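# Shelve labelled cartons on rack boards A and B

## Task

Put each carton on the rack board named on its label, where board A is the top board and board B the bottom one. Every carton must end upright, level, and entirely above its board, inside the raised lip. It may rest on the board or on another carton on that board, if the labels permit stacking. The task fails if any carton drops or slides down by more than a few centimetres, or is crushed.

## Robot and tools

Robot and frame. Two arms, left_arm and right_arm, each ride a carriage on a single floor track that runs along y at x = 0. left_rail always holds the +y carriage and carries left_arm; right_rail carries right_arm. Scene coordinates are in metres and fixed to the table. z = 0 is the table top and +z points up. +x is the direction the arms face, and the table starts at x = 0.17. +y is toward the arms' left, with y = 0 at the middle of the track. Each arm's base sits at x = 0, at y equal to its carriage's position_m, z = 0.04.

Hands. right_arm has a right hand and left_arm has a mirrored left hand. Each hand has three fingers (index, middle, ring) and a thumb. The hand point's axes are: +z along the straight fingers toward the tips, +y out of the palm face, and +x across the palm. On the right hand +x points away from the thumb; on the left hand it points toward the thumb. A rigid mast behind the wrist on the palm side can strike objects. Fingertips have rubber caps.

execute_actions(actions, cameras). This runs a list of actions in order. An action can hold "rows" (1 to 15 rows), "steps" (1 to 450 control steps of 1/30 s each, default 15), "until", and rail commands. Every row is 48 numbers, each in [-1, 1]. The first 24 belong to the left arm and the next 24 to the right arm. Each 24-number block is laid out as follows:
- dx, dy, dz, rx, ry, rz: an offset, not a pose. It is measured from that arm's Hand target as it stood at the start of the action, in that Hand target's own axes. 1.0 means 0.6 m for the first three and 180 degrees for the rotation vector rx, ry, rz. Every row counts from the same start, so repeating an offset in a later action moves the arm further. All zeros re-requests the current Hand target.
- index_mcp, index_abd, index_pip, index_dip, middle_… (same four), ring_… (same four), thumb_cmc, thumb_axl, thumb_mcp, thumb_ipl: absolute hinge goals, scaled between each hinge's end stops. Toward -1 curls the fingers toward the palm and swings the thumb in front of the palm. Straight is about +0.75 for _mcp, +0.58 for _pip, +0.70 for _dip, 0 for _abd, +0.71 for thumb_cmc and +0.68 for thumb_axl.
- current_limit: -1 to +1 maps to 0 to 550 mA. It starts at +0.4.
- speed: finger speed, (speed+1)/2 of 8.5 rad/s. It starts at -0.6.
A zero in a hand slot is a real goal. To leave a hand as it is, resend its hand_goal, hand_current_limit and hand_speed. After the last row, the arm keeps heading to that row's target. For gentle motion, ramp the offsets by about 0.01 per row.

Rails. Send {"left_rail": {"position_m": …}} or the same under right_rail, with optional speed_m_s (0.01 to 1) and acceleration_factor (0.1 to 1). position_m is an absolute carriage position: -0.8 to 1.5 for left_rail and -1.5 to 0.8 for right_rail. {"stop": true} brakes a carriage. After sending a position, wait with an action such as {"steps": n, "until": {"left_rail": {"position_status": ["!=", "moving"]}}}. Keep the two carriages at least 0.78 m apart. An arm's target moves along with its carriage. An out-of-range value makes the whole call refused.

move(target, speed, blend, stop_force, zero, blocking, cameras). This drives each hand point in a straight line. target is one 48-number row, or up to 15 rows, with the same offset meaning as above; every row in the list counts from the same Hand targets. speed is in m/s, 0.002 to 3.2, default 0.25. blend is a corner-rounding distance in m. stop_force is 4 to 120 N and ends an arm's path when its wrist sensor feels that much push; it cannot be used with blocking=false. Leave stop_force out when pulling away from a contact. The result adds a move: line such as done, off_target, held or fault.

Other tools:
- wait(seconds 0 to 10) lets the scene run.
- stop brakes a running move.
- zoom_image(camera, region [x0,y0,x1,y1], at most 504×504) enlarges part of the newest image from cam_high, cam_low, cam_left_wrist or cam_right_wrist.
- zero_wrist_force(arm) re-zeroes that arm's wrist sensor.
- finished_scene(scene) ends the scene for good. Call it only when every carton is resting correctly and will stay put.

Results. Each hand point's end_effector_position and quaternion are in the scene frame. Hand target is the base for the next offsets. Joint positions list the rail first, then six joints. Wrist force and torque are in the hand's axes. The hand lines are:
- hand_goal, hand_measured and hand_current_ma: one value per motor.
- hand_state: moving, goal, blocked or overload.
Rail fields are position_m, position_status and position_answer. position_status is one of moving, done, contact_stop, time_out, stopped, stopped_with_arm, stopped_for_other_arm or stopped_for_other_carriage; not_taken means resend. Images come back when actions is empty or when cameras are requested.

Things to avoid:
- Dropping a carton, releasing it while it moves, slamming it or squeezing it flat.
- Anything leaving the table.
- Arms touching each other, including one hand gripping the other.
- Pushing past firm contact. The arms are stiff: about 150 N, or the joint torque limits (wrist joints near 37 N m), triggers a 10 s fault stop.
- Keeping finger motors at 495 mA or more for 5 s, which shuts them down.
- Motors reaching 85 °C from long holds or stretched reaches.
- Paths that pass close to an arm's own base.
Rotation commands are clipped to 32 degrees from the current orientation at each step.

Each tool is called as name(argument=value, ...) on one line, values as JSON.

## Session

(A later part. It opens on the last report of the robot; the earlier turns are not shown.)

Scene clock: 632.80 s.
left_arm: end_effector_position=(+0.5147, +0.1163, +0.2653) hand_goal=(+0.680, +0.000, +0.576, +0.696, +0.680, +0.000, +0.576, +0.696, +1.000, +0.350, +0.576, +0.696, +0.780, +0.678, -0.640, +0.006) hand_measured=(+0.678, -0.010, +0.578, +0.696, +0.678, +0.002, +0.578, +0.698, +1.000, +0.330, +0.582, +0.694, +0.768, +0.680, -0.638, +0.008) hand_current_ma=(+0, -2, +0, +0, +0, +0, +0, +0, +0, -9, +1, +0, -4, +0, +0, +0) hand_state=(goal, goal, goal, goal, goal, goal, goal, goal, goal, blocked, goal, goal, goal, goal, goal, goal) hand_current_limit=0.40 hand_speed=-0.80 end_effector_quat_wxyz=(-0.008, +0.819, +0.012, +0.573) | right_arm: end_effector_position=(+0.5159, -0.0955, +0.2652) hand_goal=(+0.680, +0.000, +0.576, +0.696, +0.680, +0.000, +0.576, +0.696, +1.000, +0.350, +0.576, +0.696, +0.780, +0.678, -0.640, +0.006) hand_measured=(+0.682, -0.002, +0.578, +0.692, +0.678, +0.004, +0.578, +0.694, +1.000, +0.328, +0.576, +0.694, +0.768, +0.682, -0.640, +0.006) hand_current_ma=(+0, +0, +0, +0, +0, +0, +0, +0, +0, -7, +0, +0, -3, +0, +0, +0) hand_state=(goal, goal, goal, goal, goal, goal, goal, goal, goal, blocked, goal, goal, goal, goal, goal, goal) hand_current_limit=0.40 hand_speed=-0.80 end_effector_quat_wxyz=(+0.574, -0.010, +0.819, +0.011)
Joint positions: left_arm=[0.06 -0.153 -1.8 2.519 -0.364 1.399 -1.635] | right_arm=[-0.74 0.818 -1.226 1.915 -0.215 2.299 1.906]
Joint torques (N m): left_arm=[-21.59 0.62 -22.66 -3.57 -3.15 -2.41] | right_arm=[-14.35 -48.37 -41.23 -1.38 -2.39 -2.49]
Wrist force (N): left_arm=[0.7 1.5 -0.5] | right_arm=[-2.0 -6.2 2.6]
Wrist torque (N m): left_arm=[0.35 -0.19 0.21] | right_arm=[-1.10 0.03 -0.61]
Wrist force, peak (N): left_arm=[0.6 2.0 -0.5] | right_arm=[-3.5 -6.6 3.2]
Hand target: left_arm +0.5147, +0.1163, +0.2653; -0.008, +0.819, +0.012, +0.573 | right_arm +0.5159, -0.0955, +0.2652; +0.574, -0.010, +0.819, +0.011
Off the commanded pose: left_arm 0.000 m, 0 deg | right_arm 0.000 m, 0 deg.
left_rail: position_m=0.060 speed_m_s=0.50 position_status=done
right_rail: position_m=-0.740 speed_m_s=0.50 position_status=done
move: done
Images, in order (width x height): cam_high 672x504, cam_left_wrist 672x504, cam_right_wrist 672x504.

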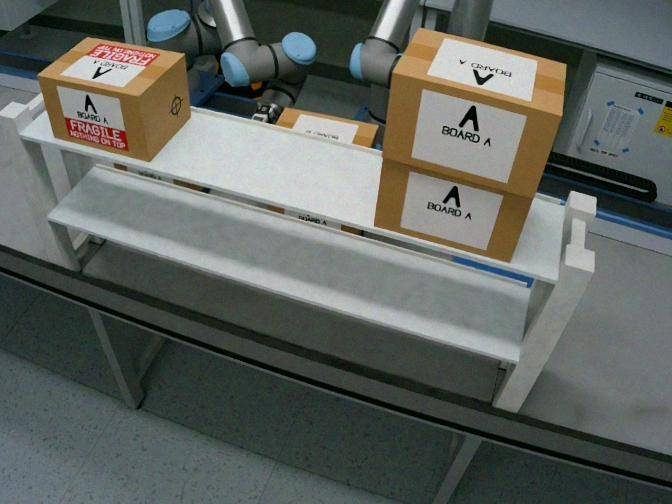

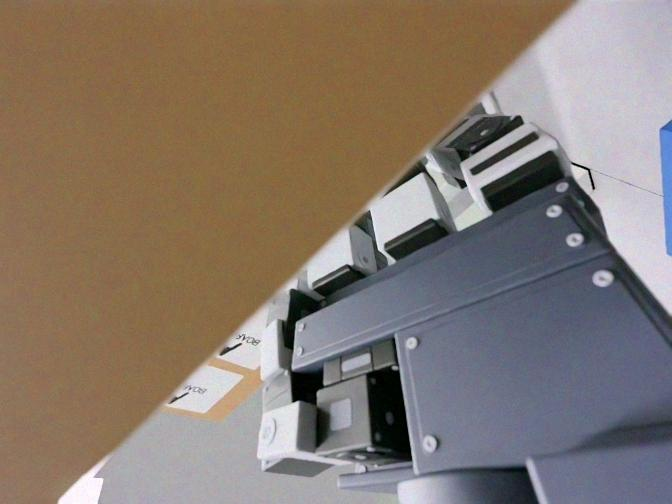

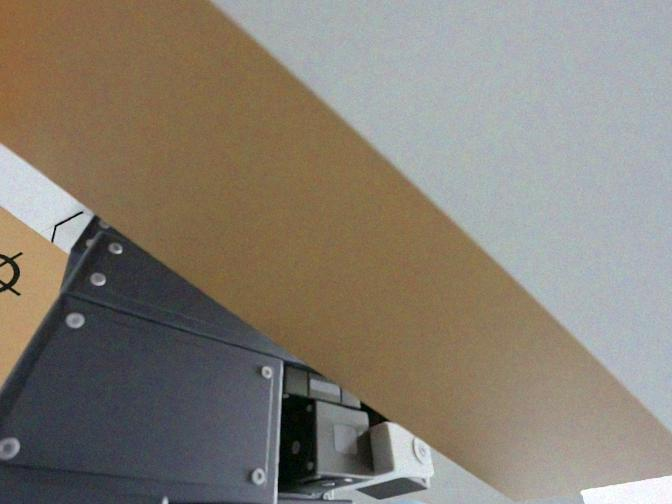

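move(target=[0,0.045,0,0,0,0, 0.68,0,0.576,0.696,0.68,0,0.576,0.696,1.0,0.35,0.576,0.696,0.78,0.678,-0.64,0.005,0.4,-0.8, 0,0.045,0,0,0,0, 0.68,0,0.576,0.696,0.68,0,0.576,0.696,1.0,0.35,0.576,0.696,0.78,0.678,-0.64,0.005,0.4,-0.8], speed=0.04, stop_force=12)

move(target=[0,0.06,0,0,0,0, 0.68,0,0.576,0.696,0.68,0,0.576,0.696,1.0,0.35,0.576,0.696,0.78,0.678,-0.64,0.005,0.4,-0.8, 0,0.06,0,0,0,0, 0.68,0,0.576,0.696,0.68,0,0.576,0.696,1.0,0.35,0.576,0.696,0.78,0.678,-0.64,0.005,0.4,-0.8], speed=0.012, stop_force=8)

Scene clock: 635.53 s.
left_arm: end_effector_position=(+0.5155, +0.0893, +0.2653) hand_goal=(+0.680, +0.000, +0.576, +0.696, +0.680, +0.000, +0.576, +0.696, +1.000, +0.350, +0.576, +0.696, +0.780, +0.678, -0.640, +0.006) hand_measured=(+0.678, -0.010, +0.578, +0.696, +0.678, +0.002, +0.578, +0.698, +1.000, +0.330, +0.582, +0.694, +0.768, +0.680, -0.638, +0.008) hand_current_ma=(+0, -2, +0, +0, +0, +0, +0, +0, +0, -9, +1, +0, -4, +0, +0, +0) hand_state=(goal, goal, goal, goal, goal, goal, goal, goal, goal, blocked, goal, goal, goal, goal, goal, goal) hand_current_limit=0.40 hand_speed=-0.80 end_effector_quat_wxyz=(-0.008, +0.819, +0.012, +0.573) | right_arm: end_effector_position=(+0.5151, -0.0685, +0.2653) hand_goal=(+0.680, +0.000, +0.576, +0.696, +0.680, +0.000, +0.576, +0.696, +1.000, +0.350, +0.576, +0.696, +0.780, +0.678, -0.640, +0.006) hand_measured=(+0.682, -0.002, +0.578, +0.692, +0.678, +0.004, +0.578, +0.694, +1.000, +0.328, +0.576, +0.694, +0.778, +0.674, -0.638, +0.006) hand_current_ma=(+0, +0, +0, +0, +0, +0, +0, +0, +0, -7, +0, +0, +0, +0, +0, +0) hand_state=(goal, goal, goal, goal, goal, goal, goal, goal, goal, blocked, goal, goal, goal, goal, goal, goal) hand_current_limit=0.40 hand_speed=-0.80 end_effector_quat_wxyz=(+0.574, -0.010, +0.819, +0.011)
Joint positions: left_arm=[0.06 -0.261 -1.824 2.536 -0.348 1.298 -1.674] | right_arm=[-0.74 0.849 -1.19 1.863 -0.186 2.326 1.926]
Joint torques (N m): left_arm=[-20.32 -21.98 -23.2 2.37 -2.9 -2.52] | right_arm=[14.46 -51.61 -44.01 2.1 3.88 3.07]
Wrist force (N): left_arm=[0.3 1.0 -0.3] | right_arm=[-0.8 -10.7 1.6]
Wrist torque (N m): left_arm=[0.29 -0.16 0.19] | right_arm=[-1.45 -0.11 -0.44]
Wrist force, peak (N): left_arm=[0.6 2.0 -0.4] | right_arm=[-0.7 -11.4 1.3]
Hand target: left_arm +0.5155, +0.0893, +0.2653; -0.008, +0.819, +0.012, +0.573 | right_arm +0.5151, -0.0685, +0.2653; +0.574, -0.010, +0.819, +0.011
Off the commanded pose: left_arm 0.000 m, 0 deg | right_arm 0.000 m, 0 deg.
left_rail: position_m=0.060 speed_m_s=0.50 position_status=done
right_rail: position_m=-0.740 speed_m_s=0.50 position_status=done
move: done

Scene clock: 637.90 s.
left_arm: end_effector_position=(+0.5159, +0.0748, +0.2653) hand_goal=(+0.680, +0.000, +0.576, +0.696, +0.680, +0.000, +0.576, +0.696, +1.000, +0.350, +0.576, +0.696, +0.780, +0.678, -0.640, +0.006) hand_measured=(+0.678, -0.010, +0.578, +0.696, +0.678, +0.002, +0.578, +0.698, +1.000, +0.330, +0.582, +0.694, +0.768, +0.680, -0.638, +0.008) hand_current_ma=(+0, -2, +0, +0, +0, +0, +0, +0, +0, -9, +1, +0, -4, +0, +0, +0) hand_state=(goal, goal, goal, goal, goal, goal, goal, goal, goal, blocked, goal, goal, goal, goal, goal, goal) hand_current_limit=0.40 hand_speed=-0.80 end_effector_quat_wxyz=(-0.008, +0.819, +0.012, +0.573) | right_arm: end_effector_position=(+0.5147, -0.0540, +0.2654) hand_goal=(+0.680, +0.000, +0.576, +0.696, +0.680, +0.000, +0.576, +0.696, +1.000, +0.350, +0.576, +0.696, +0.780, +0.678, -0.640, +0.006) hand_measured=(+0.682, -0.002, +0.578, +0.692, +0.686, +0.008, +0.582, +0.698, +1.000, +0.328, +0.586, +0.694, +0.776, +0.676, -0.636, +0.006) hand_current_ma=(+0, +0, +0, +0, +1, +1, +1, +0, +0, -7, +2, +0, +0, +0, +0, +0) hand_state=(goal, goal, goal, goal, goal, goal, goal, goal, goal, blocked, goal, goal, goal, goal, goal, goal) hand_current_limit=0.40 hand_speed=-0.80 end_effector_quat_wxyz=(+0.574, -0.010, +0.819, +0.011)
Joint positions: left_arm=[0.06 -0.32 -1.834 2.543 -0.338 1.243 -1.696] | right_arm=[-0.74 0.864 -1.171 1.835 -0.17 2.34 1.936]
Joint torques (N m): left_arm=[15.54 3.82 -40.85 -2.43 1.79 1.88] | right_arm=[-14.77 -77.93 -24.15 -1.08 -2.38 -2.62]
Wrist force (N): left_arm=[1.0 1.7 -0.4] | right_arm=[-2.2 -7.0 2.6]
Wrist torque (N m): left_arm=[0.39 -0.25 0.23] | right_arm=[-1.07 0.02 -0.66]
Wrist force, peak (N): left_arm=[0.9 1.9 -0.7] | right_arm=[-3.2 -15.0 -0.1]
Hand target: left_arm +0.5159, +0.0748, +0.2653; -0.008, +0.819, +0.012, +0.573 (not the last commanded pose) | right_arm +0.5147, -0.0540, +0.2654; +0.574, -0.010, +0.819, +0.011 (not the last commanded pose)
Off the commanded pose: left_arm 0.021 m, 0 deg | right_arm 0.021 m, 0 deg.
left_rail: position_m=0.060 speed_m_s=0.50 position_status=done
right_rail: position_m=-0.740 speed_m_s=0.50 position_status=done
move: held (left_arm, right_arm; a check stopped the path); limits=held
pose unreachable (left arm): on one or more control steps of this call, first in action 0 (counted from 0), this arm could not follow its commanded pose, so it was not sent that pose on those steps. It may still have moved: this result reports where it is.
cause: moving toward the commanded pose would bring a part of the arm too close to another arm (a part of this arm just beyond joint 7 (wrist 3) and a part of the right arm just beyond its joint 7 (wrist 3), along the way the arms are being sent, or toward where that arm still pushes).
pose unreachable (right arm): on one or more control steps of this call, first in action 0 (counted from 0), this arm could not follow its commanded pose, so it was not sent that pose on those steps. It may still have moved: this result reports where it is.
cause: moving toward the commanded pose would bring a part of the arm too close to another arm (a part of this arm just beyond joint 7 (wrist 3) and a part of the left arm just beyond its joint 7 (wrist 3), along the way the arms are being sent, or toward where that arm still pushes).

move(target=[-0.0023,-0.03,-0.0063,0,0,0, 0.68,0,0.576,0.696,0.68,0,0.576,0.696,1.0,0.35,0.576,0.696,0.78,0.678,-0.64,0.005,0.4,-0.8, 0.0045,-0.0683,-0.0592,0,-0.1111,0, 0.68,0,0.576,0.696,0.68,0,0.576,0.696,0.68,0,0.576,0.696,0.78,0.678,-0.64,0.005,0.4,-0.8], speed=0.06, cameras=["cam_right_wrist"])

Scene clock: 656.13 s.
left_arm: end_effector_position=(+0.5114, +0.0927, +0.2653) hand_goal=(+0.680, +0.000, +0.576, +0.696, +0.680, +0.000, +0.576, +0.696, +1.000, +0.350, +0.576, +0.696, +0.780, +0.678, -0.640, +0.006) hand_measured=(+0.678, -0.010, +0.578, +0.696, +0.678, +0.002, +0.578, +0.698, +1.000, +0.330, +0.582, +0.694, +0.768, +0.680, -0.638, +0.008) hand_current_ma=(+0, -2, +0, +0, +0, +0, +0, +0, +0, -9, +1, +0, -4, +0, +0, +0) hand_state=(goal, goal, goal, goal, goal, goal, goal, goal, goal, blocked, goal, goal, goal, goal, goal, goal) hand_current_limit=0.40 hand_speed=-0.80 end_effector_quat_wxyz=(-0.008, +0.819, +0.012, +0.573) | right_arm: end_effector_position=(+0.4816, -0.0960, +0.2747) hand_goal=(+0.680, +0.000, +0.576, +0.696, +0.680, +0.000, +0.576, +0.696, +0.680, +0.000, +0.576, +0.696, +0.780, +0.678, -0.640, +0.006) hand_measured=(+0.682, -0.002, +0.578, +0.692, +0.682, -0.002, +0.578, +0.698, +0.682, -0.002, +0.578, +0.694, +0.776, +0.676, -0.636, +0.006) hand_current_ma=(+0, +0, +0, +0, +0, +0, +0, +0, +0, +0, +0, +0, +0, +0, +0, +0) hand_state=(goal, goal, goal, goal, goal, goal, goal, goal, goal, goal, goal, goal, goal, goal, goal, goal) hand_current_limit=0.40 hand_speed=-0.80 end_effector_quat_wxyz=(+0.707, -0.008, +0.707, +0.012)
Joint positions: left_arm=[0.06 -0.252 -1.831 2.54 -0.346 1.307 -1.67] | right_arm=[-0.74 0.87 -1.242 2.092 -0.852 2.412 1.575]
Joint torques (N m): left_arm=[14.88 3.08 -40.58 -2.28 2.61 2.58] | right_arm=[-14.12 -68.64 -20.54 -3.86 -2.3 -3.01]
Wrist force (N): left_arm=[0.4 1.5 -0.4] | right_arm=[-2.0 -6.1 2.9]
Wrist torque (N m): left_arm=[0.35 -0.16 -0.08] | right_arm=[-1.13 -0.01 -0.49]
Wrist force, peak (N): left_arm=[1.0 1.8 -0.5] | right_arm=[-2.2 -7.3 3.1]
Hand target: left_arm +0.5114, +0.0927, +0.2653; -0.008, +0.819, +0.012, +0.573 | right_arm +0.4816, -0.0960, +0.2747; +0.708, -0.008, +0.707, +0.012
Off the commanded pose: left_arm 0.000 m, 0 deg | right_arm 0.000 m, 0 deg.
left_rail: position_m=0.060 speed_m_s=0.50 position_status=done
right_rail: position_m=-0.740 speed_m_s=0.50 position_status=done
move: done
Images, in order (width x height): cam_right_wrist 672x504.

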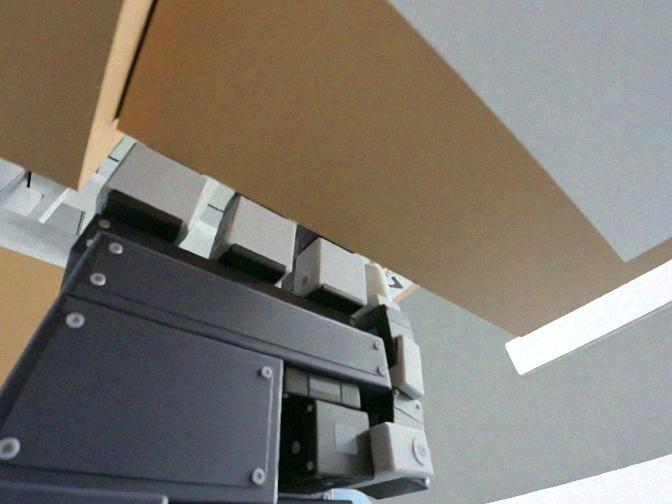

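move(target=[0,0,0,0,0,0, 0.68,0,0.576,0.696,0.68,0,0.576,0.696,1.0,0.35,0.576,0.696,0.78,0.678,-0.64,0.005,0.4,-0.8, 0,0.045,0,0,0,0, 0.68,0,0.576,0.696,0.68,0,0.576,0.696,0.68,0,0.576,0.696,0.78,0.678,-0.64,0.005,0.4,-0.8], speed=0.06, stop_force=12)

move(target=[0,0.06,0,0,0,0, 0.68,0,0.576,0.696,0.68,0,0.576,0.696,1.0,0.35,0.576,0.696,0.78,0.678,-0.64,0.005,0.4,-0.8, 0,0.06,0,0,0,0, 0.68,0,0.576,0.696,0.68,0,0.576,0.696,0.68,0,0.576,0.696,0.78,0.678,-0.64,0.005,0.4,-0.8], speed=0.012, stop_force=8)

Scene clock: 658.40 s.
left_arm: end_effector_position=(+0.5114, +0.0927, +0.2653) hand_goal=(+0.680, +0.000, +0.576, +0.696, +0.680, +0.000, +0.576, +0.696, +1.000, +0.350, +0.576, +0.696, +0.780, +0.678, -0.640, +0.006) hand_measured=(+0.678, -0.010, +0.578, +0.696, +0.678, +0.002, +0.578, +0.698, +1.000, +0.330, +0.582, +0.694, +0.768, +0.680, -0.638, +0.008) hand_current_ma=(+0, -2, +0, +0, +0, +0, +0, +0, +0, -9, +1, +0, -4, +0, +0, +0) hand_state=(goal, goal, goal, goal, goal, goal, goal, goal, goal, blocked, goal, goal, goal, goal, goal, goal) hand_current_limit=0.40 hand_speed=-0.80 end_effector_quat_wxyz=(-0.008, +0.819, +0.012, +0.573) | right_arm: end_effector_position=(+0.4808, -0.0690, +0.2749) hand_goal=(+0.680, +0.000, +0.576, +0.696, +0.680, +0.000, +0.576, +0.696, +0.680, +0.000, +0.576, +0.696, +0.780, +0.678, -0.640, +0.006) hand_measured=(+0.682, -0.002, +0.578, +0.692, +0.682, -0.002, +0.578, +0.698, +0.682, -0.002, +0.578, +0.694, +0.776, +0.676, -0.636, +0.006) hand_current_ma=(+0, +0, +0, +0, +0, +0, +0, +0, +0, +0, +0, +0, +0, +0, +0, +0) hand_state=(goal, goal, goal, goal, goal, goal, goal, goal, goal, goal, goal, goal, goal, goal, goal, goal) hand_current_limit=0.40 hand_speed=-0.80 end_effector_quat_wxyz=(+0.708, -0.008, +0.707, +0.012)
Joint positions: left_arm=[0.06 -0.252 -1.831 2.54 -0.346 1.307 -1.67] | right_arm=[-0.74 0.9 -1.21 2.043 -0.835 2.442 1.575]
Joint torques (N m): left_arm=[14.34 3.28 -40.36 -2.49 2.49 2.51] | right_arm=[12.86 -47.74 -38.26 0.78 3.7 2.99]
Wrist force (N): left_arm=[0.3 1.2 -0.5] | right_arm=[-2.1 -6.6 3.3]
Wrist torque (N m): left_arm=[0.32 -0.16 -0.09] | right_arm=[-1.24 0.01 -0.51]
Wrist force, peak (N): left_arm=[0.8 1.7 -0.6] | right_arm=[-2.5 -7.1 2.8]
Hand target: left_arm +0.5114, +0.0927, +0.2653; -0.008, +0.819, +0.012, +0.573 | right_arm +0.4808, -0.0690, +0.2749; +0.708, -0.008, +0.707, +0.012
Off the commanded pose: left_arm 0.000 m, 0 deg | right_arm 0.000 m, 0 deg.
left_rail: position_m=0.060 speed_m_s=0.50 position_status=done
right_rail: position_m=-0.740 speed_m_s=0.50 position_status=done
move: done

Scene clock: 661.90 s.
left_arm: end_effector_position=(+0.5122, +0.0646, +0.2653) hand_goal=(+0.680, +0.000, +0.576, +0.696, +0.680, +0.000, +0.576, +0.696, +1.000, +0.350, +0.576, +0.696, +0.780, +0.678, -0.640, +0.006) hand_measured=(+0.682, -0.010, +0.578, +0.696, +0.688, +0.010, +0.582, +0.698, +1.000, +0.330, +0.588, +0.694, +0.778, +0.678, -0.636, +0.008) hand_current_ma=(+0, -2, +0, +0, +2, +3, +1, +0, +0, -9, +4, +0, +0, +0, +1, +0) hand_state=(goal, goal, goal, goal, goal, goal, goal, goal, goal, blocked, goal, goal, goal, goal, goal, goal) hand_current_limit=0.40 hand_speed=-0.80 end_effector_quat_wxyz=(-0.008, +0.819, +0.012, +0.573) | right_arm: end_effector_position=(+0.4803, -0.0536, +0.2750) hand_goal=(+0.680, +0.000, +0.576, +0.696, +0.680, +0.000, +0.576, +0.696, +0.680, +0.000, +0.576, +0.696, +0.780, +0.678, -0.640, +0.006) hand_measured=(+0.700, -0.002, +0.586, +0.700, +0.700, -0.002, +0.588, +0.702, +0.706, -0.004, +0.584, +0.700, +0.776, +0.678, -0.636, +0.006) hand_current_ma=(+7, +0, +2, +0, +8, +0, +2, +0, +12, +0, +1, +0, +0, +0, +0, +0) hand_state=(blocked, goal, goal, goal, blocked, goal, goal, goal, blocked, goal, goal, goal, goal, goal, goal, goal) hand_current_limit=0.40 hand_speed=-0.80 end_effector_quat_wxyz=(+0.708, -0.008, +0.707, +0.012)
Joint positions: left_arm=[0.06 -0.368 -1.85 2.554 -0.326 1.199 -1.714] | right_arm=[-0.74 0.917 -1.192 2.015 -0.825 2.458 1.575]
Joint torques (N m): left_arm=[14.99 4.73 -40.23 -4.12 2.45 1.69] | right_arm=[-4.86 -73.24 -24.34 -3.51 -3.34 -0.47]
Wrist force (N): left_arm=[0.4 0.7 -0.4] | right_arm=[-2.9 -10.3 4.2]
Wrist torque (N m): left_arm=[0.41 -0.19 0.20] | right_arm=[-1.07 -0.01 -0.60]
Wrist force, peak (N): left_arm=[2.1 -7.4 -3.9] | right_arm=[-3.6 -14.2 1.4]
Hand target: left_arm +0.5122, +0.0646, +0.2653; -0.008, +0.819, +0.012, +0.573 (not the last commanded pose) | right_arm +0.4803, -0.0536, +0.2750; +0.708, -0.008, +0.707, +0.012 (not the last commanded pose)
Off the commanded pose: left_arm 0.008 m, 0 deg | right_arm 0.021 m, 0 deg.
left_rail: position_m=0.060 speed_m_s=0.50 position_status=done
right_rail: position_m=-0.740 speed_m_s=0.50 position_status=done
move: contact (left_arm, right_arm)

move(target=[0,0.02,0,0,0,0, 0.68,0,0.576,0.696,0.68,0,0.576,0.696,1.0,0.35,0.576,0.696,0.78,0.678,-0.64,0.005,0.4,-0.8, 0,0.02,0,0,0,0, 0.68,0,0.576,0.696,0.68,0,0.576,0.696,0.68,0,0.576,0.696,0.78,0.678,-0.64,0.005,0.4,-0.8], speed=0.003, stop_force=30)

Scene clock: 664.73 s.
left_arm: end_effector_position=(+0.5122, +0.0628, +0.2652) hand_goal=(+0.680, +0.000, +0.576, +0.696, +0.680, +0.000, +0.576, +0.696, +1.000, +0.350, +0.576, +0.696, +0.780, +0.678, -0.640, +0.006) hand_measured=(+0.694, -0.006, +0.580, +0.696, +0.698, +0.020, +0.588, +0.698, +1.000, +0.326, +0.592, +0.696, +0.818, +0.684, -0.624, +0.008) hand_current_ma=(+6, -1, +1, +0, +10, +7, +4, +0, +0, -11, +8, +0, +34, +1, +12, +0) hand_state=(goal, goal, goal, goal, goal, goal, goal, goal, goal, blocked, goal, goal, blocked, goal, goal, goal) hand_current_limit=0.40 hand_speed=-0.80 end_effector_quat_wxyz=(-0.008, +0.819, +0.012, +0.573) | right_arm: end_effector_position=(+0.4803, -0.0520, +0.2750) hand_goal=(+0.680, +0.000, +0.576, +0.696, +0.680, +0.000, +0.576, +0.696, +0.680, +0.000, +0.576, +0.696, +0.780, +0.678, -0.640, +0.006) hand_measured=(+0.704, -0.002, +0.588, +0.700, +0.704, -0.002, +0.588, +0.702, +0.708, -0.004, +0.582, +0.700, +0.782, +0.686, -0.636, +0.006) hand_current_ma=(+11, +0, +3, +0, +10, +0, +3, +0, +15, +0, +1, +0, +0, +2, +0, +0) hand_state=(blocked, goal, goal, goal, blocked, goal, goal, goal, blocked, goal, goal, goal, goal, goal, goal, goal) hand_current_limit=0.40 hand_speed=-0.80 end_effector_quat_wxyz=(+0.708, -0.008, +0.707, +0.012)
Joint positions: left_arm=[0.06 -0.375 -1.851 2.555 -0.325 1.192 -1.717] | right_arm=[-0.74 0.918 -1.191 2.012 -0.824 2.46 1.575]
Joint torques (N m): left_arm=[3.52 -0.67 -37.73 -4.36 7.34 3.39] | right_arm=[-0.98 -68.02 -30.27 -5.14 -10.9 0.97]
Wrist force (N): left_arm=[-1.8 -24.7 3.3] | right_arm=[-8.1 -36.3 3.5]
Wrist torque (N m): left_arm=[-1.71 0.04 -0.52] | right_arm=[-2.09 -0.07 -1.38]
Wrist force, peak (N): left_arm=[-0.8 -29.6 4.3] | right_arm=[-8.4 -43.6 -0.5]
Hand target: left_arm +0.5123, +0.0628, +0.2653; -0.008, +0.819, +0.012, +0.573 (not the last commanded pose) | right_arm +0.4803, -0.0521, +0.2750; +0.708, -0.008, +0.707, +0.012 (not the last commanded pose)
Off the commanded pose: left_arm 0.010 m, 0 deg | right_arm 0.010 m, 0 deg.
left_rail: position_m=0.060 speed_m_s=0.50 position_status=done
right_rail: position_m=-0.740 speed_m_s=0.50 position_status=done
move: contact (left_arm, right_arm)

move(target=[[0,0.0014,0,0,0,0, 0.62,0,0.576,0.696,0.62,0,0.576,0.696,1.0,0.35,0.576,0.696,0.78,0.678,-0.64,0.005,0.4,-0.8, 0,0.0014,0,0,0,0, 0.60,0,0.576,0.696,0.60,0,0.576,0.696,0.60,0,0.576,0.696,0.78,0.678,-0.64,0.005,0.4,-0.8],[0.0188,0.0014,-0.0068,0,0,0, 0.62,0,0.576,0.696,0.62,0,0.576,0.696,1.0,0.35,0.576,0.696,0.78,0.678,-0.64,0.005,0.4,-0.8, -0.02,0.0014,0,0,0,0, 0.60,0,0.576,0.696,0.60,0,0.576,0.696,0.60,0,0.576,0.696,0.78,0.678,-0.64,0.005,0.4,-0.8]], speed=[0.003,0.015], cameras=["cam_high","cam_right_wrist"])

zoom_image(camera="cam_high", region=[230, 60, 430, 210])

Scene clock: 667.57 s.
left_arm: end_effector_position=(+0.5123, +0.0619, +0.2772) hand_goal=(+0.620, +0.000, +0.576, +0.696, +0.620, +0.000, +0.576, +0.696, +1.000, +0.350, +0.576, +0.696, +0.780, +0.678, -0.640, +0.006) hand_measured=(+0.688, -0.010, +0.600, +0.694, +0.694, +0.018, +0.604, +0.702, +1.000, +0.320, +0.594, +0.696, +0.842, +0.686, -0.614, +0.008) hand_current_ma=(+103, -3, +15, +0, +121, +7, +18, +1, +0, -16, +9, +0, +79, +3, +25, +0) hand_state=(blocked, goal, blocked, goal, blocked, goal, blocked, goal, goal, blocked, goal, goal, blocked, goal, blocked, goal) hand_current_limit=0.40 hand_speed=-0.80 end_effector_quat_wxyz=(-0.008, +0.819, +0.012, +0.573) | right_arm: end_effector_position=(+0.4802, -0.0513, +0.2870) hand_goal=(+0.600, +0.000, +0.576, +0.696, +0.600, +0.000, +0.576, +0.696, +0.600, +0.000, +0.576, +0.696, +0.780, +0.678, -0.640, +0.006) hand_measured=(+0.696, -0.010, +0.600, +0.706, +0.694, -0.010, +0.600, +0.704, +0.698, -0.010, +0.596, +0.702, +0.782, +0.688, -0.636, +0.006) hand_current_ma=(+155, -2, +9, +2, +150, -1, +10, +1, +163, -1, +7, +1, +0, +3, +0, +0) hand_state=(blocked, goal, blocked, goal, blocked, goal, blocked, goal, blocked, goal, blocked, goal, goal, goal, goal, goal) hand_current_limit=0.40 hand_speed=-0.80 end_effector_quat_wxyz=(+0.708, -0.008, +0.707, +0.012)
Joint positions: left_arm=[0.06 -0.379 -1.874 2.541 -0.289 1.188 -1.719] | right_arm=[-0.74 0.919 -1.205 2.005 -0.802 2.461 1.575]
Joint torques (N m): left_arm=[-11.35 -20.13 -50.32 0.48 10.91 2.89] | right_arm=[12.18 -82.6 -67.15 -4.05 -14.15 -2.46]
Wrist force (N): left_arm=[-0.1 -47.4 4.1] | right_arm=[9.8 -52.5 0.0]
Wrist torque (N m): left_arm=[-2.83 -0.97 -0.01] | right_arm=[-2.43 0.00 -0.53]
Wrist force, peak (N): left_arm=[-0.3 -48.2 4.1] | right_arm=[-12.4 -64.6 -3.3]
Hand target: left_arm +0.5123, +0.0619, +0.2773; -0.008, +0.819, +0.012, +0.573 | right_arm +0.4803, -0.0513, +0.2870; +0.708, -0.008, +0.707, +0.012
Off the commanded pose: left_arm 0.000 m, 0 deg | right_arm 0.000 m, 0 deg.
left_rail: position_m=0.060 speed_m_s=0.50 position_status=done
right_rail: position_m=-0.740 speed_m_s=0.50 position_status=done
move: done
Images, in order (width x height): cam_high 672x504, cam_right_wrist 672x504.

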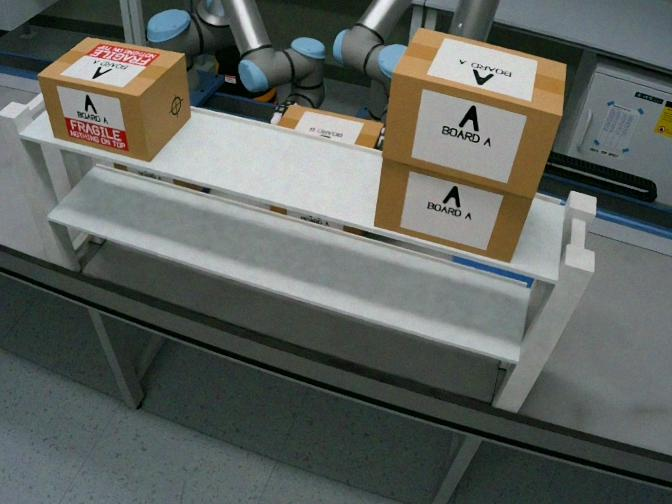

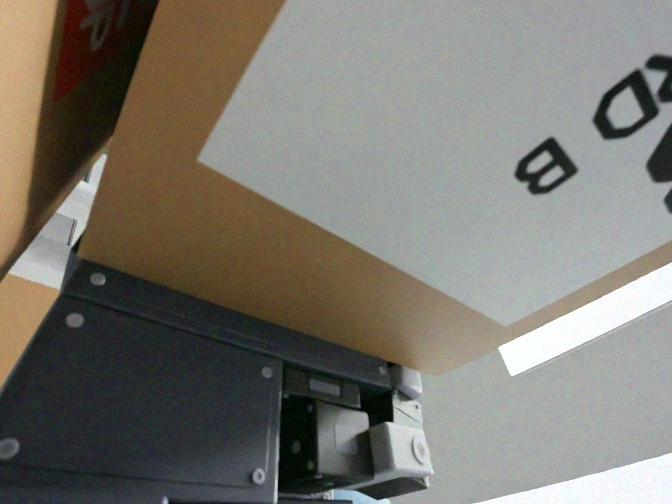

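Scaled by 2.520 from the camera's 672x504 image, which has a finer 960x720 frame.

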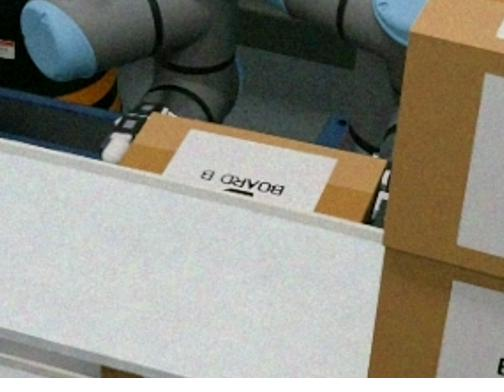

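move(target=[[0,0.0009,0,0,0,0, 0.62,0,0.576,0.696,0.62,0,0.576,0.696,1.0,0.35,0.576,0.696,0.78,0.678,-0.64,0.005,0.4,-0.8, 0,0.0009,0,0,0,0, 0.60,0,0.576,0.696,0.60,0,0.576,0.696,0.60,0,0.576,0.696,0.78,0.678,-0.64,0.005,0.4,-0.8],[0.2106,0.0071,0.1254,-0.0047,0,0.0017, 0.62,0,0.576,0.696,0.62,0,0.576,0.696,1.0,0.35,0.576,0.696,0.78,0.678,-0.64,0.005,0.4,-0.8, -0.155,-0.0043,0.1868,0.005,0,0, 0.60,0,0.576,0.696,0.60,0,0.576,0.696,0.60,0,0.576,0.696,0.78,0.678,-0.64,0.005,0.4,-0.8]], speed=[0.003,0.05], cameras=["cam_high","cam_right_wrist"])

zoom_image(camera="cam_high", region=[200, 60, 400, 260])

Scene clock: 673.87 s.
left_arm: end_effector_position=(+0.6264, +0.0611, +0.3701) hand_goal=(+0.620, +0.000, +0.576, +0.696, +0.620, +0.000, +0.576, +0.696, +1.000, +0.350, +0.576, +0.696, +0.780, +0.678, -0.640, +0.006) hand_measured=(+0.688, -0.010, +0.600, +0.694, +0.694, +0.018, +0.604, +0.702, +1.000, +0.320, +0.594, +0.696, +0.844, +0.686, -0.614, +0.008) hand_current_ma=(+103, -3, +15, +0, +121, +7, +18, +1, +0, -16, +9, +0, +84, +3, +27, +0) hand_state=(blocked, goal, blocked, goal, blocked, goal, blocked, goal, goal, blocked, goal, goal, blocked, goal, blocked, goal) hand_current_limit=0.40 hand_speed=-0.80 end_effector_quat_wxyz=(-0.004, +0.819, +0.006, +0.573) | right_arm: end_effector_position=(+0.5922, -0.0512, +0.3801) hand_goal=(+0.600, +0.000, +0.576, +0.696, +0.600, +0.000, +0.576, +0.696, +0.600, +0.000, +0.576, +0.696, +0.780, +0.678, -0.640, +0.006) hand_measured=(+0.692, -0.010, +0.602, +0.706, +0.692, -0.010, +0.604, +0.704, +0.696, -0.010, +0.600, +0.702, +0.782, +0.688, -0.636, +0.006) hand_current_ma=(+148, -2, +11, +2, +144, -1, +12, +1, +155, -1, +9, +1, +0, +3, +0, +0) hand_state=(blocked, goal, blocked, goal, blocked, goal, blocked, goal, blocked, goal, blocked, goal, goal, goal, goal, goal) hand_current_limit=0.40 hand_speed=-0.80 end_effector_quat_wxyz=(+0.708, -0.003, +0.707, +0.007)
Joint positions: left_arm=[0.06 -0.246 -1.738 2.249 -0.149 1.327 -1.662] | right_arm=[-0.74 0.793 -1.238 1.84 -0.603 2.351 1.575]
Joint torques (N m): left_arm=[-19.56 -9.84 -53.06 -0.1 15.09 3.12] | right_arm=[18.88 -79.22 -73.72 -5.28 -18.61 2.7]
Wrist force (N): left_arm=[-0.2 -64.4 2.2] | right_arm=[9.7 -68.2 1.9]
Wrist torque (N m): left_arm=[-4.25 -1.06 0.85] | right_arm=[-3.18 -0.02 -1.30]
Wrist force, peak (N): left_arm=[-3.8 -83.4 6.7] | right_arm=[6.1 -86.7 -0.7]
Hand target: left_arm +0.6264, +0.0611, +0.3701; -0.004, +0.819, +0.006, +0.573 | right_arm +0.5923, -0.0512, +0.3801; +0.708, -0.003, +0.707, +0.007
Off the commanded pose: left_arm 0.000 m, 0 deg | right_arm 0.000 m, 0 deg.
left_rail: position_m=0.060 speed_m_s=0.50 position_status=done
right_rail: position_m=-0.740 speed_m_s=0.50 position_status=done
move: done
Images, in order (width x height): cam_high 672x504, cam_right_wrist 672x504.

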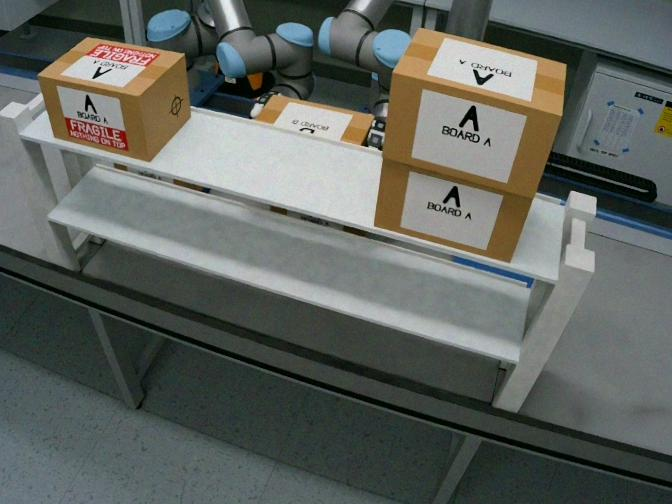

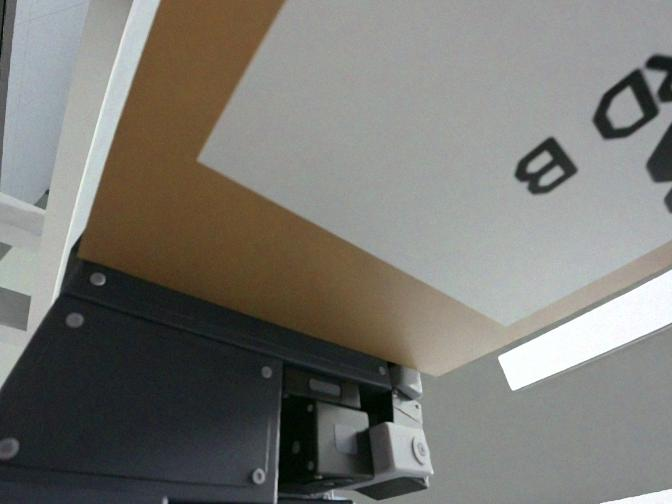

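Scaled by 2.520 from the camera's 672x504 image, which has a finer 960x720 frame.

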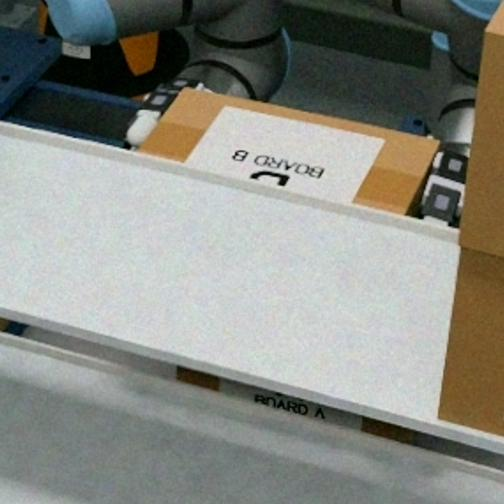

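move(target=[0.0237,0.001,0.065,0,0,0, 0.62,0,0.576,0.696,0.62,0,0.576,0.696,1.0,0.35,0.576,0.696,0.78,0.678,-0.64,0.005,0.4,-0.8, 0,-0.001,0.0692,0,0,0, 0.60,0,0.576,0.696,0.60,0,0.576,0.696,0.60,0,0.576,0.696,0.78,0.678,-0.64,0.005,0.4,-0.8], speed=0.04)

move(target=[-0.0627,0,0.0228,0,0,0, 0.62,0,0.576,0.696,0.62,0,0.576,0.696,1.0,0.35,0.576,0.696,0.78,0.678,-0.64,0.005,0.4,-0.8, 0.0667,0,0,0,0,0, 0.60,0,0.576,0.696,0.60,0,0.576,0.696,0.60,0,0.576,0.696,0.78,0.678,-0.64,0.005,0.4,-0.8], speed=0.007, stop_force=10, cameras=["cam_high"])

zoom_image(camera="cam_high", region=[200, 60, 400, 260])

Scene clock: 678.10 s.
left_arm: end_effector_position=(+0.6679, +0.0611, +0.3701) hand_goal=(+0.620, +0.000, +0.576, +0.696, +0.620, +0.000, +0.576, +0.696, +1.000, +0.350, +0.576, +0.696, +0.780, +0.678, -0.640, +0.006) hand_measured=(+0.688, -0.010, +0.600, +0.694, +0.694, +0.018, +0.604, +0.702, +1.000, +0.320, +0.594, +0.696, +0.844, +0.686, -0.614, +0.008) hand_current_ma=(+103, -3, +15, +0, +121, +7, +18, +1, +0, -16, +9, +0, +84, +3, +27, +0) hand_state=(blocked, goal, blocked, goal, blocked, goal, blocked, goal, goal, blocked, goal, goal, blocked, goal, blocked, goal) hand_current_limit=0.40 hand_speed=-0.80 end_effector_quat_wxyz=(-0.004, +0.819, +0.006, +0.573) | right_arm: end_effector_position=(+0.6337, -0.0512, +0.3802) hand_goal=(+0.600, +0.000, +0.576, +0.696, +0.600, +0.000, +0.576, +0.696, +0.600, +0.000, +0.576, +0.696, +0.780, +0.678, -0.640, +0.006) hand_measured=(+0.692, -0.012, +0.602, +0.706, +0.692, -0.010, +0.604, +0.704, +0.696, -0.010, +0.600, +0.702, +0.782, +0.688, -0.636, +0.006) hand_current_ma=(+148, -2, +11, +2, +144, -1, +12, +1, +155, -1, +9, +1, +0, +3, +0, +0) hand_state=(blocked, goal, blocked, goal, blocked, goal, blocked, goal, blocked, goal, blocked, goal, goal, goal, goal, goal) hand_current_limit=0.40 hand_speed=-0.80 end_effector_quat_wxyz=(+0.708, -0.003, +0.707, +0.007)
Joint positions: left_arm=[0.06 -0.22 -1.659 2.182 -0.164 1.351 -1.653] | right_arm=[-0.74 0.751 -1.207 1.795 -0.589 2.308 1.576]
Joint torques (N m): left_arm=[-22 -13.51 -49.66 -8.05 14.75 3.14] | right_arm=[18.61 -61.95 -73.8 -5.11 -18.12 2.81]
Wrist force (N): left_arm=[0.3 -61.3 2.5] | right_arm=[11.2 -65.7 1.7]
Wrist torque (N m): left_arm=[-4.03 -1.08 0.67] | right_arm=[-3.07 -0.03 -1.14]
Wrist force, peak (N): left_arm=[-0.3 -65.0 3.0] | right_arm=[10.5 -69.2 1.8]
Hand target: left_arm +0.6679, +0.0611, +0.3701; -0.004, +0.819, +0.006, +0.573 | right_arm +0.6338, -0.0512, +0.3802; +0.708, -0.003, +0.707, +0.007
Off the commanded pose: left_arm 0.000 m, 0 deg | right_arm 0.000 m, 0 deg.
left_rail: position_m=0.060 speed_m_s=0.50 position_status=done
right_rail: position_m=-0.740 speed_m_s=0.50 position_status=done
move: done

Scene clock: 684.50 s.
left_arm: end_effector_position=(+0.6679, +0.0611, +0.3353) hand_goal=(+0.620, +0.000, +0.576, +0.696, +0.620, +0.000, +0.576, +0.696, +1.000, +0.350, +0.576, +0.696, +0.780, +0.678, -0.640, +0.006) hand_measured=(+0.688, -0.010, +0.600, +0.694, +0.692, +0.042, +0.610, +0.704, +1.000, +0.366, +0.612, +0.706, +0.844, +0.688, -0.614, +0.008) hand_current_ma=(+103, -3, +15, +0, +112, +31, +26, +2, +0, +6, +30, +3, +84, +5, +27, +0) hand_state=(blocked, goal, blocked, goal, blocked, blocked, blocked, goal, goal, goal, blocked, goal, blocked, goal, blocked, goal) hand_current_limit=0.40 hand_speed=-0.80 end_effector_quat_wxyz=(-0.004, +0.819, +0.006, +0.573) | right_arm: end_effector_position=(+0.6338, -0.0510, +0.3444) hand_goal=(+0.600, +0.000, +0.576, +0.696, +0.600, +0.000, +0.576, +0.696, +0.600, +0.000, +0.576, +0.696, +0.780, +0.678, -0.640, +0.006) hand_measured=(+0.692, -0.012, +0.602, +0.706, +0.692, -0.010, +0.604, +0.704, +0.694, -0.010, +0.600, +0.702, +0.782, +0.690, -0.636, +0.006) hand_current_ma=(+148, -2, +12, +2, +144, -1, +12, +1, +154, -1, +9, +1, +0, +3, +0, +0) hand_state=(blocked, goal, blocked, goal, blocked, goal, blocked, goal, blocked, goal, blocked, goal, goal, goal, goal, goal) hand_current_limit=0.40 hand_speed=-0.80 end_effector_quat_wxyz=(+0.708, -0.003, +0.707, +0.007)
Joint positions: left_arm=[0.06 -0.22 -1.622 2.22 -0.239 1.351 -1.653] | right_arm=[-0.74 0.751 -1.172 1.819 -0.649 2.309 1.576]
Joint torques (N m): left_arm=[-56.86 -38.83 -46.7 1.19 9.19 -1.08] | right_arm=[49.39 -77.98 -70.31 -4.06 -9.24 -1.93]
Wrist force (N): left_arm=[3.3 -71.8 6.9] | right_arm=[0.9 -79.4 -1.5]
Wrist torque (N m): left_arm=[-4.57 0.44 2.39] | right_arm=[-3.66 0.43 -0.55]
Wrist force, peak (N): left_arm=[8.2 -72.9 3.6] | right_arm=[0.9 -80.9 -1.5]
Hand target: left_arm +0.6679, +0.0611, +0.3353; -0.004, +0.819, +0.006, +0.573 (not the last commanded pose) | right_arm +0.6338, -0.0510, +0.3444; +0.708, -0.003, +0.707, +0.007 (not the last commanded pose)
Off the commanded pose: left_arm 0.005 m, 0 deg | right_arm 0.004 m, 0 deg.
left_rail: position_m=0.060 speed_m_s=0.50 position_status=done
right_rail: position_m=-0.740 speed_m_s=0.50 position_status=done
move: contact (left_arm, right_arm)
Images, in order (width x height): cam_high 672x504.

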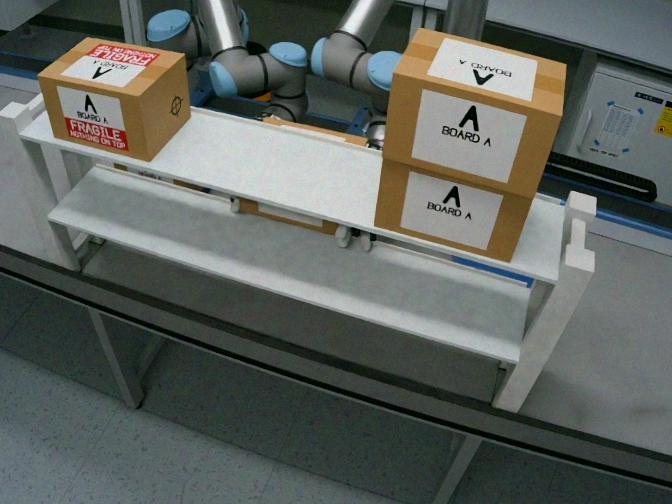

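Scaled by 2.520 from the camera's 672x504 image, which has a finer 960x720 frame.

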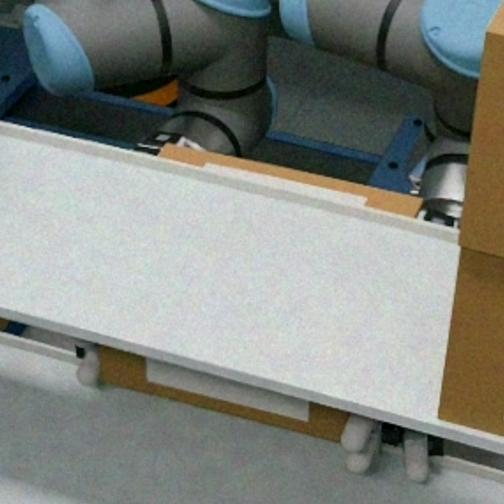

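zoom_image(camera="cam_high", region=[220, 180, 380, 260])

Scaled by 3.150 from the camera's 672x504 image, which has a finer 960x720 frame.

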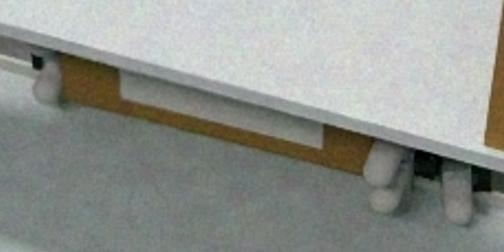

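zoom_image(camera="cam_high", region=[360, 160, 560, 310])

zoom_image(camera="cam_high", region=[180, 90, 400, 170])

Scaled by 2.520 from the camera's 672x504 image, which has a finer 960x720 frame.

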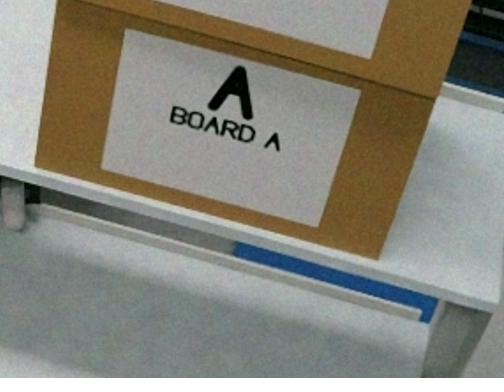

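Scaled by 2.291 from the camera's 672x504 image, which has a finer 960x720 frame.

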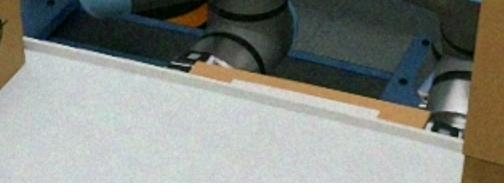

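move(target=[0.0173,0.0023,-0.0011,-0.0157,0,0.0057, 0.62,0,0.576,0.696,0.62,0,0.576,0.696,1.0,0.35,0.576,0.696,0.78,0.678,-0.64,0.005,0.4,-0.8, -0.0167,0.0007,-0.0048,0.0167,0,0, 0.60,0,0.576,0.696,0.60,0,0.576,0.696,0.60,0,0.576,0.696,0.78,0.678,-0.64,0.005,0.4,-0.8], speed=0.02, cameras=["cam_high","cam_left_wrist","cam_right_wrist"])

zoom_image(camera="cam_high", region=[200, 80, 400, 260])

Scene clock: 711.47 s.
left_arm: end_effector_position=(+0.6709, +0.0598, +0.3452) hand_goal=(+0.620, +0.000, +0.576, +0.696, +0.620, +0.000, +0.576, +0.696, +1.000, +0.350, +0.576, +0.696, +0.780, +0.678, -0.640, +0.006) hand_measured=(+0.688, -0.010, +0.600, +0.694, +0.692, +0.042, +0.610, +0.704, +1.000, +0.338, +0.600, +0.702, +0.844, +0.688, -0.614, +0.008) hand_current_ma=(+103, -3, +15, +0, +112, +31, +26, +2, +0, -4, +14, +1, +84, +5, +27, +0) hand_state=(blocked, goal, blocked, goal, blocked, blocked, blocked, goal, goal, goal, blocked, goal, blocked, goal, blocked, goal) hand_current_limit=0.40 hand_speed=-0.80 end_effector_quat_wxyz=(+0.011, +0.819, -0.015, +0.573) | right_arm: end_effector_position=(+0.6309, -0.0507, +0.3544) hand_goal=(+0.600, +0.000, +0.576, +0.696, +0.600, +0.000, +0.576, +0.696, +0.600, +0.000, +0.576, +0.696, +0.780, +0.678, -0.640, +0.006) hand_measured=(+0.692, -0.012, +0.602, +0.706, +0.692, -0.012, +0.604, +0.704, +0.694, -0.010, +0.600, +0.702, +0.782, +0.690, -0.636, +0.006) hand_current_ma=(+147, -2, +12, +2, +143, -2, +12, +1, +153, -2, +9, +1, +0, +3, +0, +0) hand_state=(blocked, goal, blocked, goal, blocked, goal, blocked, goal, blocked, goal, blocked, goal, goal, goal, goal, goal) hand_current_limit=0.40 hand_speed=-0.80 end_effector_quat_wxyz=(+0.707, +0.016, +0.707, -0.012)
Joint positions: left_arm=[0.06 -0.19 -1.616 2.194 -0.224 1.429 -1.624] | right_arm=[-0.74 0.772 -1.172 1.797 -0.627 2.382 1.576]
Joint torques (N m): left_arm=[-21.8 -22.41 -51.92 0.38 15.44 1.85] | right_arm=[44.94 -56.5 -69.6 -4.07 -6.62 2.51]
Wrist force (N): left_arm=[-6.8 -64.1 5.9] | right_arm=[3.3 -68.0 0.6]
Wrist torque (N m): left_arm=[-4.09 0.17 1.24] | right_arm=[-3.22 0.85 -0.82]
Wrist force, peak (N): left_arm=[-5.1 -74.9 7.3] | right_arm=[-0.1 -80.4 -1.5]
Hand target: left_arm +0.6709, +0.0598, +0.3452; +0.011, +0.819, -0.015, +0.573 | right_arm +0.6309, -0.0507, +0.3544; +0.707, +0.016, +0.707, -0.012
Off the commanded pose: left_arm 0.000 m, 0 deg | right_arm 0.000 m, 0 deg.
left_rail: position_m=0.060 speed_m_s=0.50 position_status=done
right_rail: position_m=-0.740 speed_m_s=0.50 position_status=done
move: done
Images, in order (width x height): cam_high 672x504, cam_left_wrist 672x504, cam_right_wrist 672x504.

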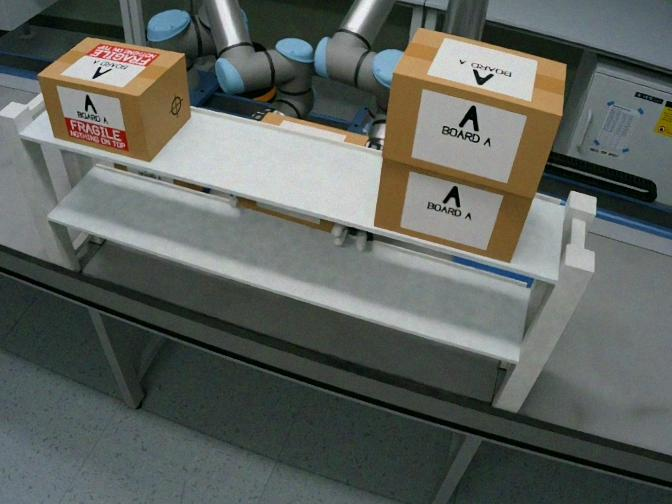

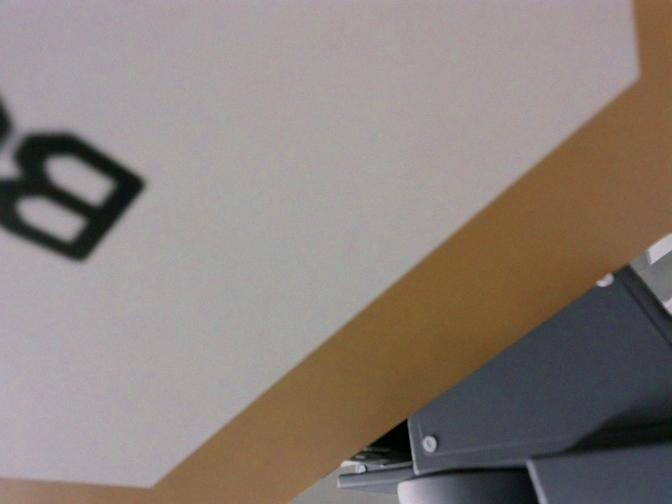

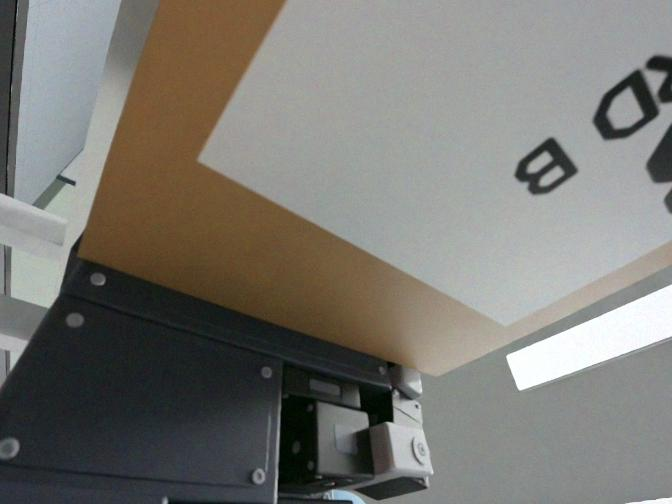

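Scaled by 2.520 from the camera's 672x504 image, which has a finer 960x720 frame.

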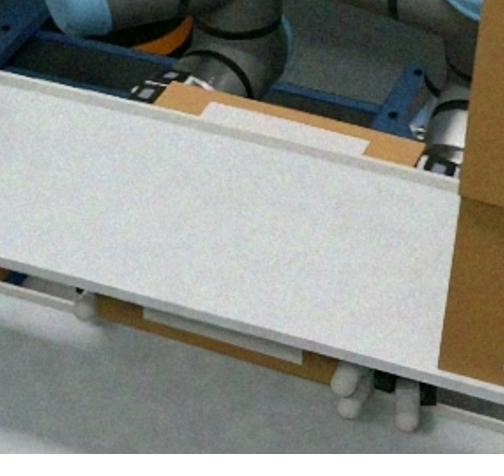

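move(target=[0.0447,-0.0051,0.1278,0,0,0, 0.62,0,0.576,0.696,0.62,0,0.576,0.696,1.0,0.35,0.576,0.696,0.78,0.678,-0.64,0.005,0.4,-0.8, 0.0017,0.0053,0.1353,0,0,0, 0.60,0,0.576,0.696,0.60,0,0.576,0.696,0.60,0,0.576,0.696,0.78,0.678,-0.64,0.005,0.4,-0.8], speed=0.035, stop_force=16, cameras=["cam_high","cam_left_wrist","cam_right_wrist"])

zoom_image(camera="cam_high", region=[200, 80, 400, 280])

Scene clock: 718.63 s.
left_arm: end_effector_position=(+0.7522, +0.0597, +0.3441) hand_goal=(+0.620, +0.000, +0.576, +0.696, +0.620, +0.000, +0.576, +0.696, +1.000, +0.350, +0.576, +0.696, +0.780, +0.678, -0.640, +0.006) hand_measured=(+0.688, -0.010, +0.600, +0.694, +0.692, +0.042, +0.610, +0.704, +1.000, +0.336, +0.598, +0.702, +0.844, +0.688, -0.614, +0.008) hand_current_ma=(+103, -3, +15, +0, +112, +31, +26, +2, +0, -4, +13, +1, +84, +5, +27, +0) hand_state=(blocked, goal, blocked, goal, blocked, blocked, blocked, goal, goal, goal, blocked, goal, blocked, goal, blocked, goal) hand_current_limit=0.40 hand_speed=-0.80 end_effector_quat_wxyz=(+0.011, +0.819, -0.015, +0.573) | right_arm: end_effector_position=(+0.7122, -0.0507, +0.3535) hand_goal=(+0.600, +0.000, +0.576, +0.696, +0.600, +0.000, +0.576, +0.696, +0.600, +0.000, +0.576, +0.696, +0.780, +0.678, -0.640, +0.006) hand_measured=(+0.692, -0.012, +0.602, +0.706, +0.692, -0.012, +0.604, +0.704, +0.694, -0.012, +0.600, +0.702, +0.782, +0.690, -0.636, +0.006) hand_current_ma=(+147, -2, +12, +2, +143, -2, +12, +1, +153, -2, +9, +1, +0, +3, +0, +0) hand_state=(blocked, goal, blocked, goal, blocked, goal, blocked, goal, blocked, goal, blocked, goal, goal, goal, goal, goal) hand_current_limit=0.40 hand_speed=-0.80 end_effector_quat_wxyz=(+0.707, +0.016, +0.707, -0.012)
Joint positions: left_arm=[0.06 -0.158 -1.478 2.053 -0.223 1.458 -1.613] | right_arm=[-0.74 0.697 -1.107 1.698 -0.593 2.307 1.576]
Joint torques (N m): left_arm=[-26.68 -32.49 -50.63 0.46 15.26 2.23] | right_arm=[21.59 -66.25 -69.21 -4.32 -17.9 2.77]
Wrist force (N): left_arm=[-5.4 -61.7 4.0] | right_arm=[4.9 -65.7 2.1]
Wrist torque (N m): left_arm=[-3.96 -0.49 1.17] | right_arm=[-3.16 0.36 -1.13]
Wrist force, peak (N): left_arm=[-6.9 -64.0 6.0] | right_arm=[3.8 -68.5 1.2]
Hand target: left_arm +0.7522, +0.0597, +0.3441; +0.011, +0.819, -0.015, +0.573 | right_arm +0.7122, -0.0507, +0.3535; +0.707, +0.016, +0.707, -0.012
Off the commanded pose: left_arm 0.000 m, 0 deg | right_arm 0.000 m, 0 deg.
left_rail: position_m=0.060 speed_m_s=0.50 position_status=done
right_rail: position_m=-0.740 speed_m_s=0.50 position_status=done
move: done
Images, in order (width x height): cam_high 672x504, cam_left_wrist 672x504, cam_right_wrist 672x504.

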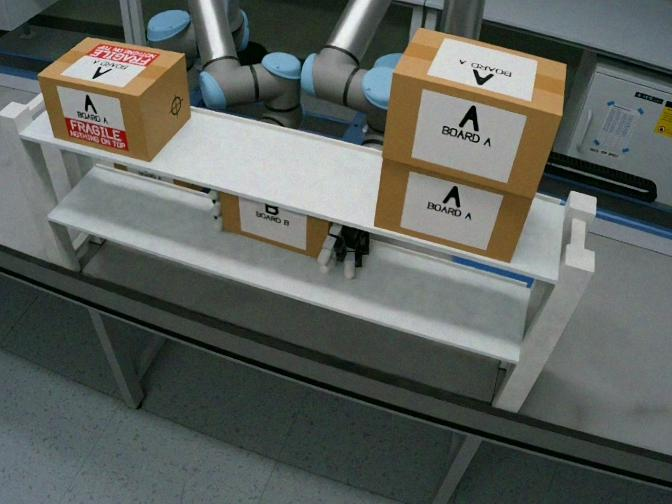

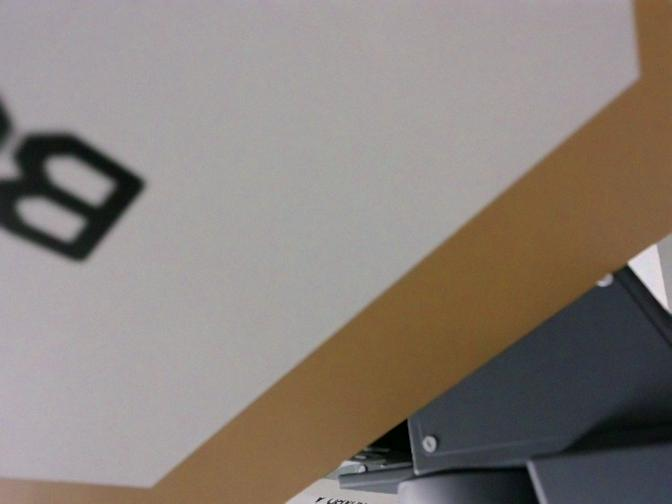

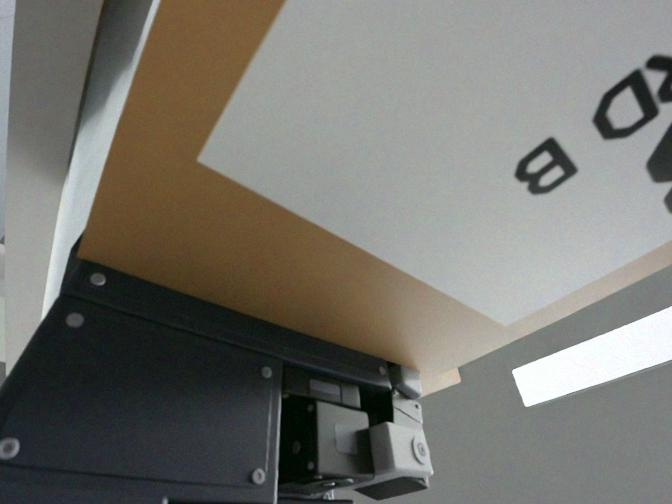

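Scaled by 2.520 from the camera's 672x504 image, which has a finer 960x720 frame.

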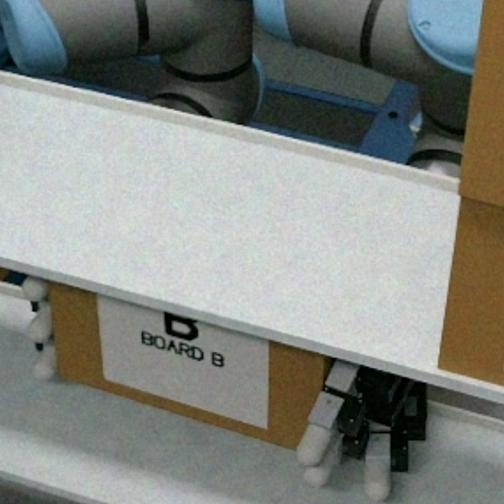

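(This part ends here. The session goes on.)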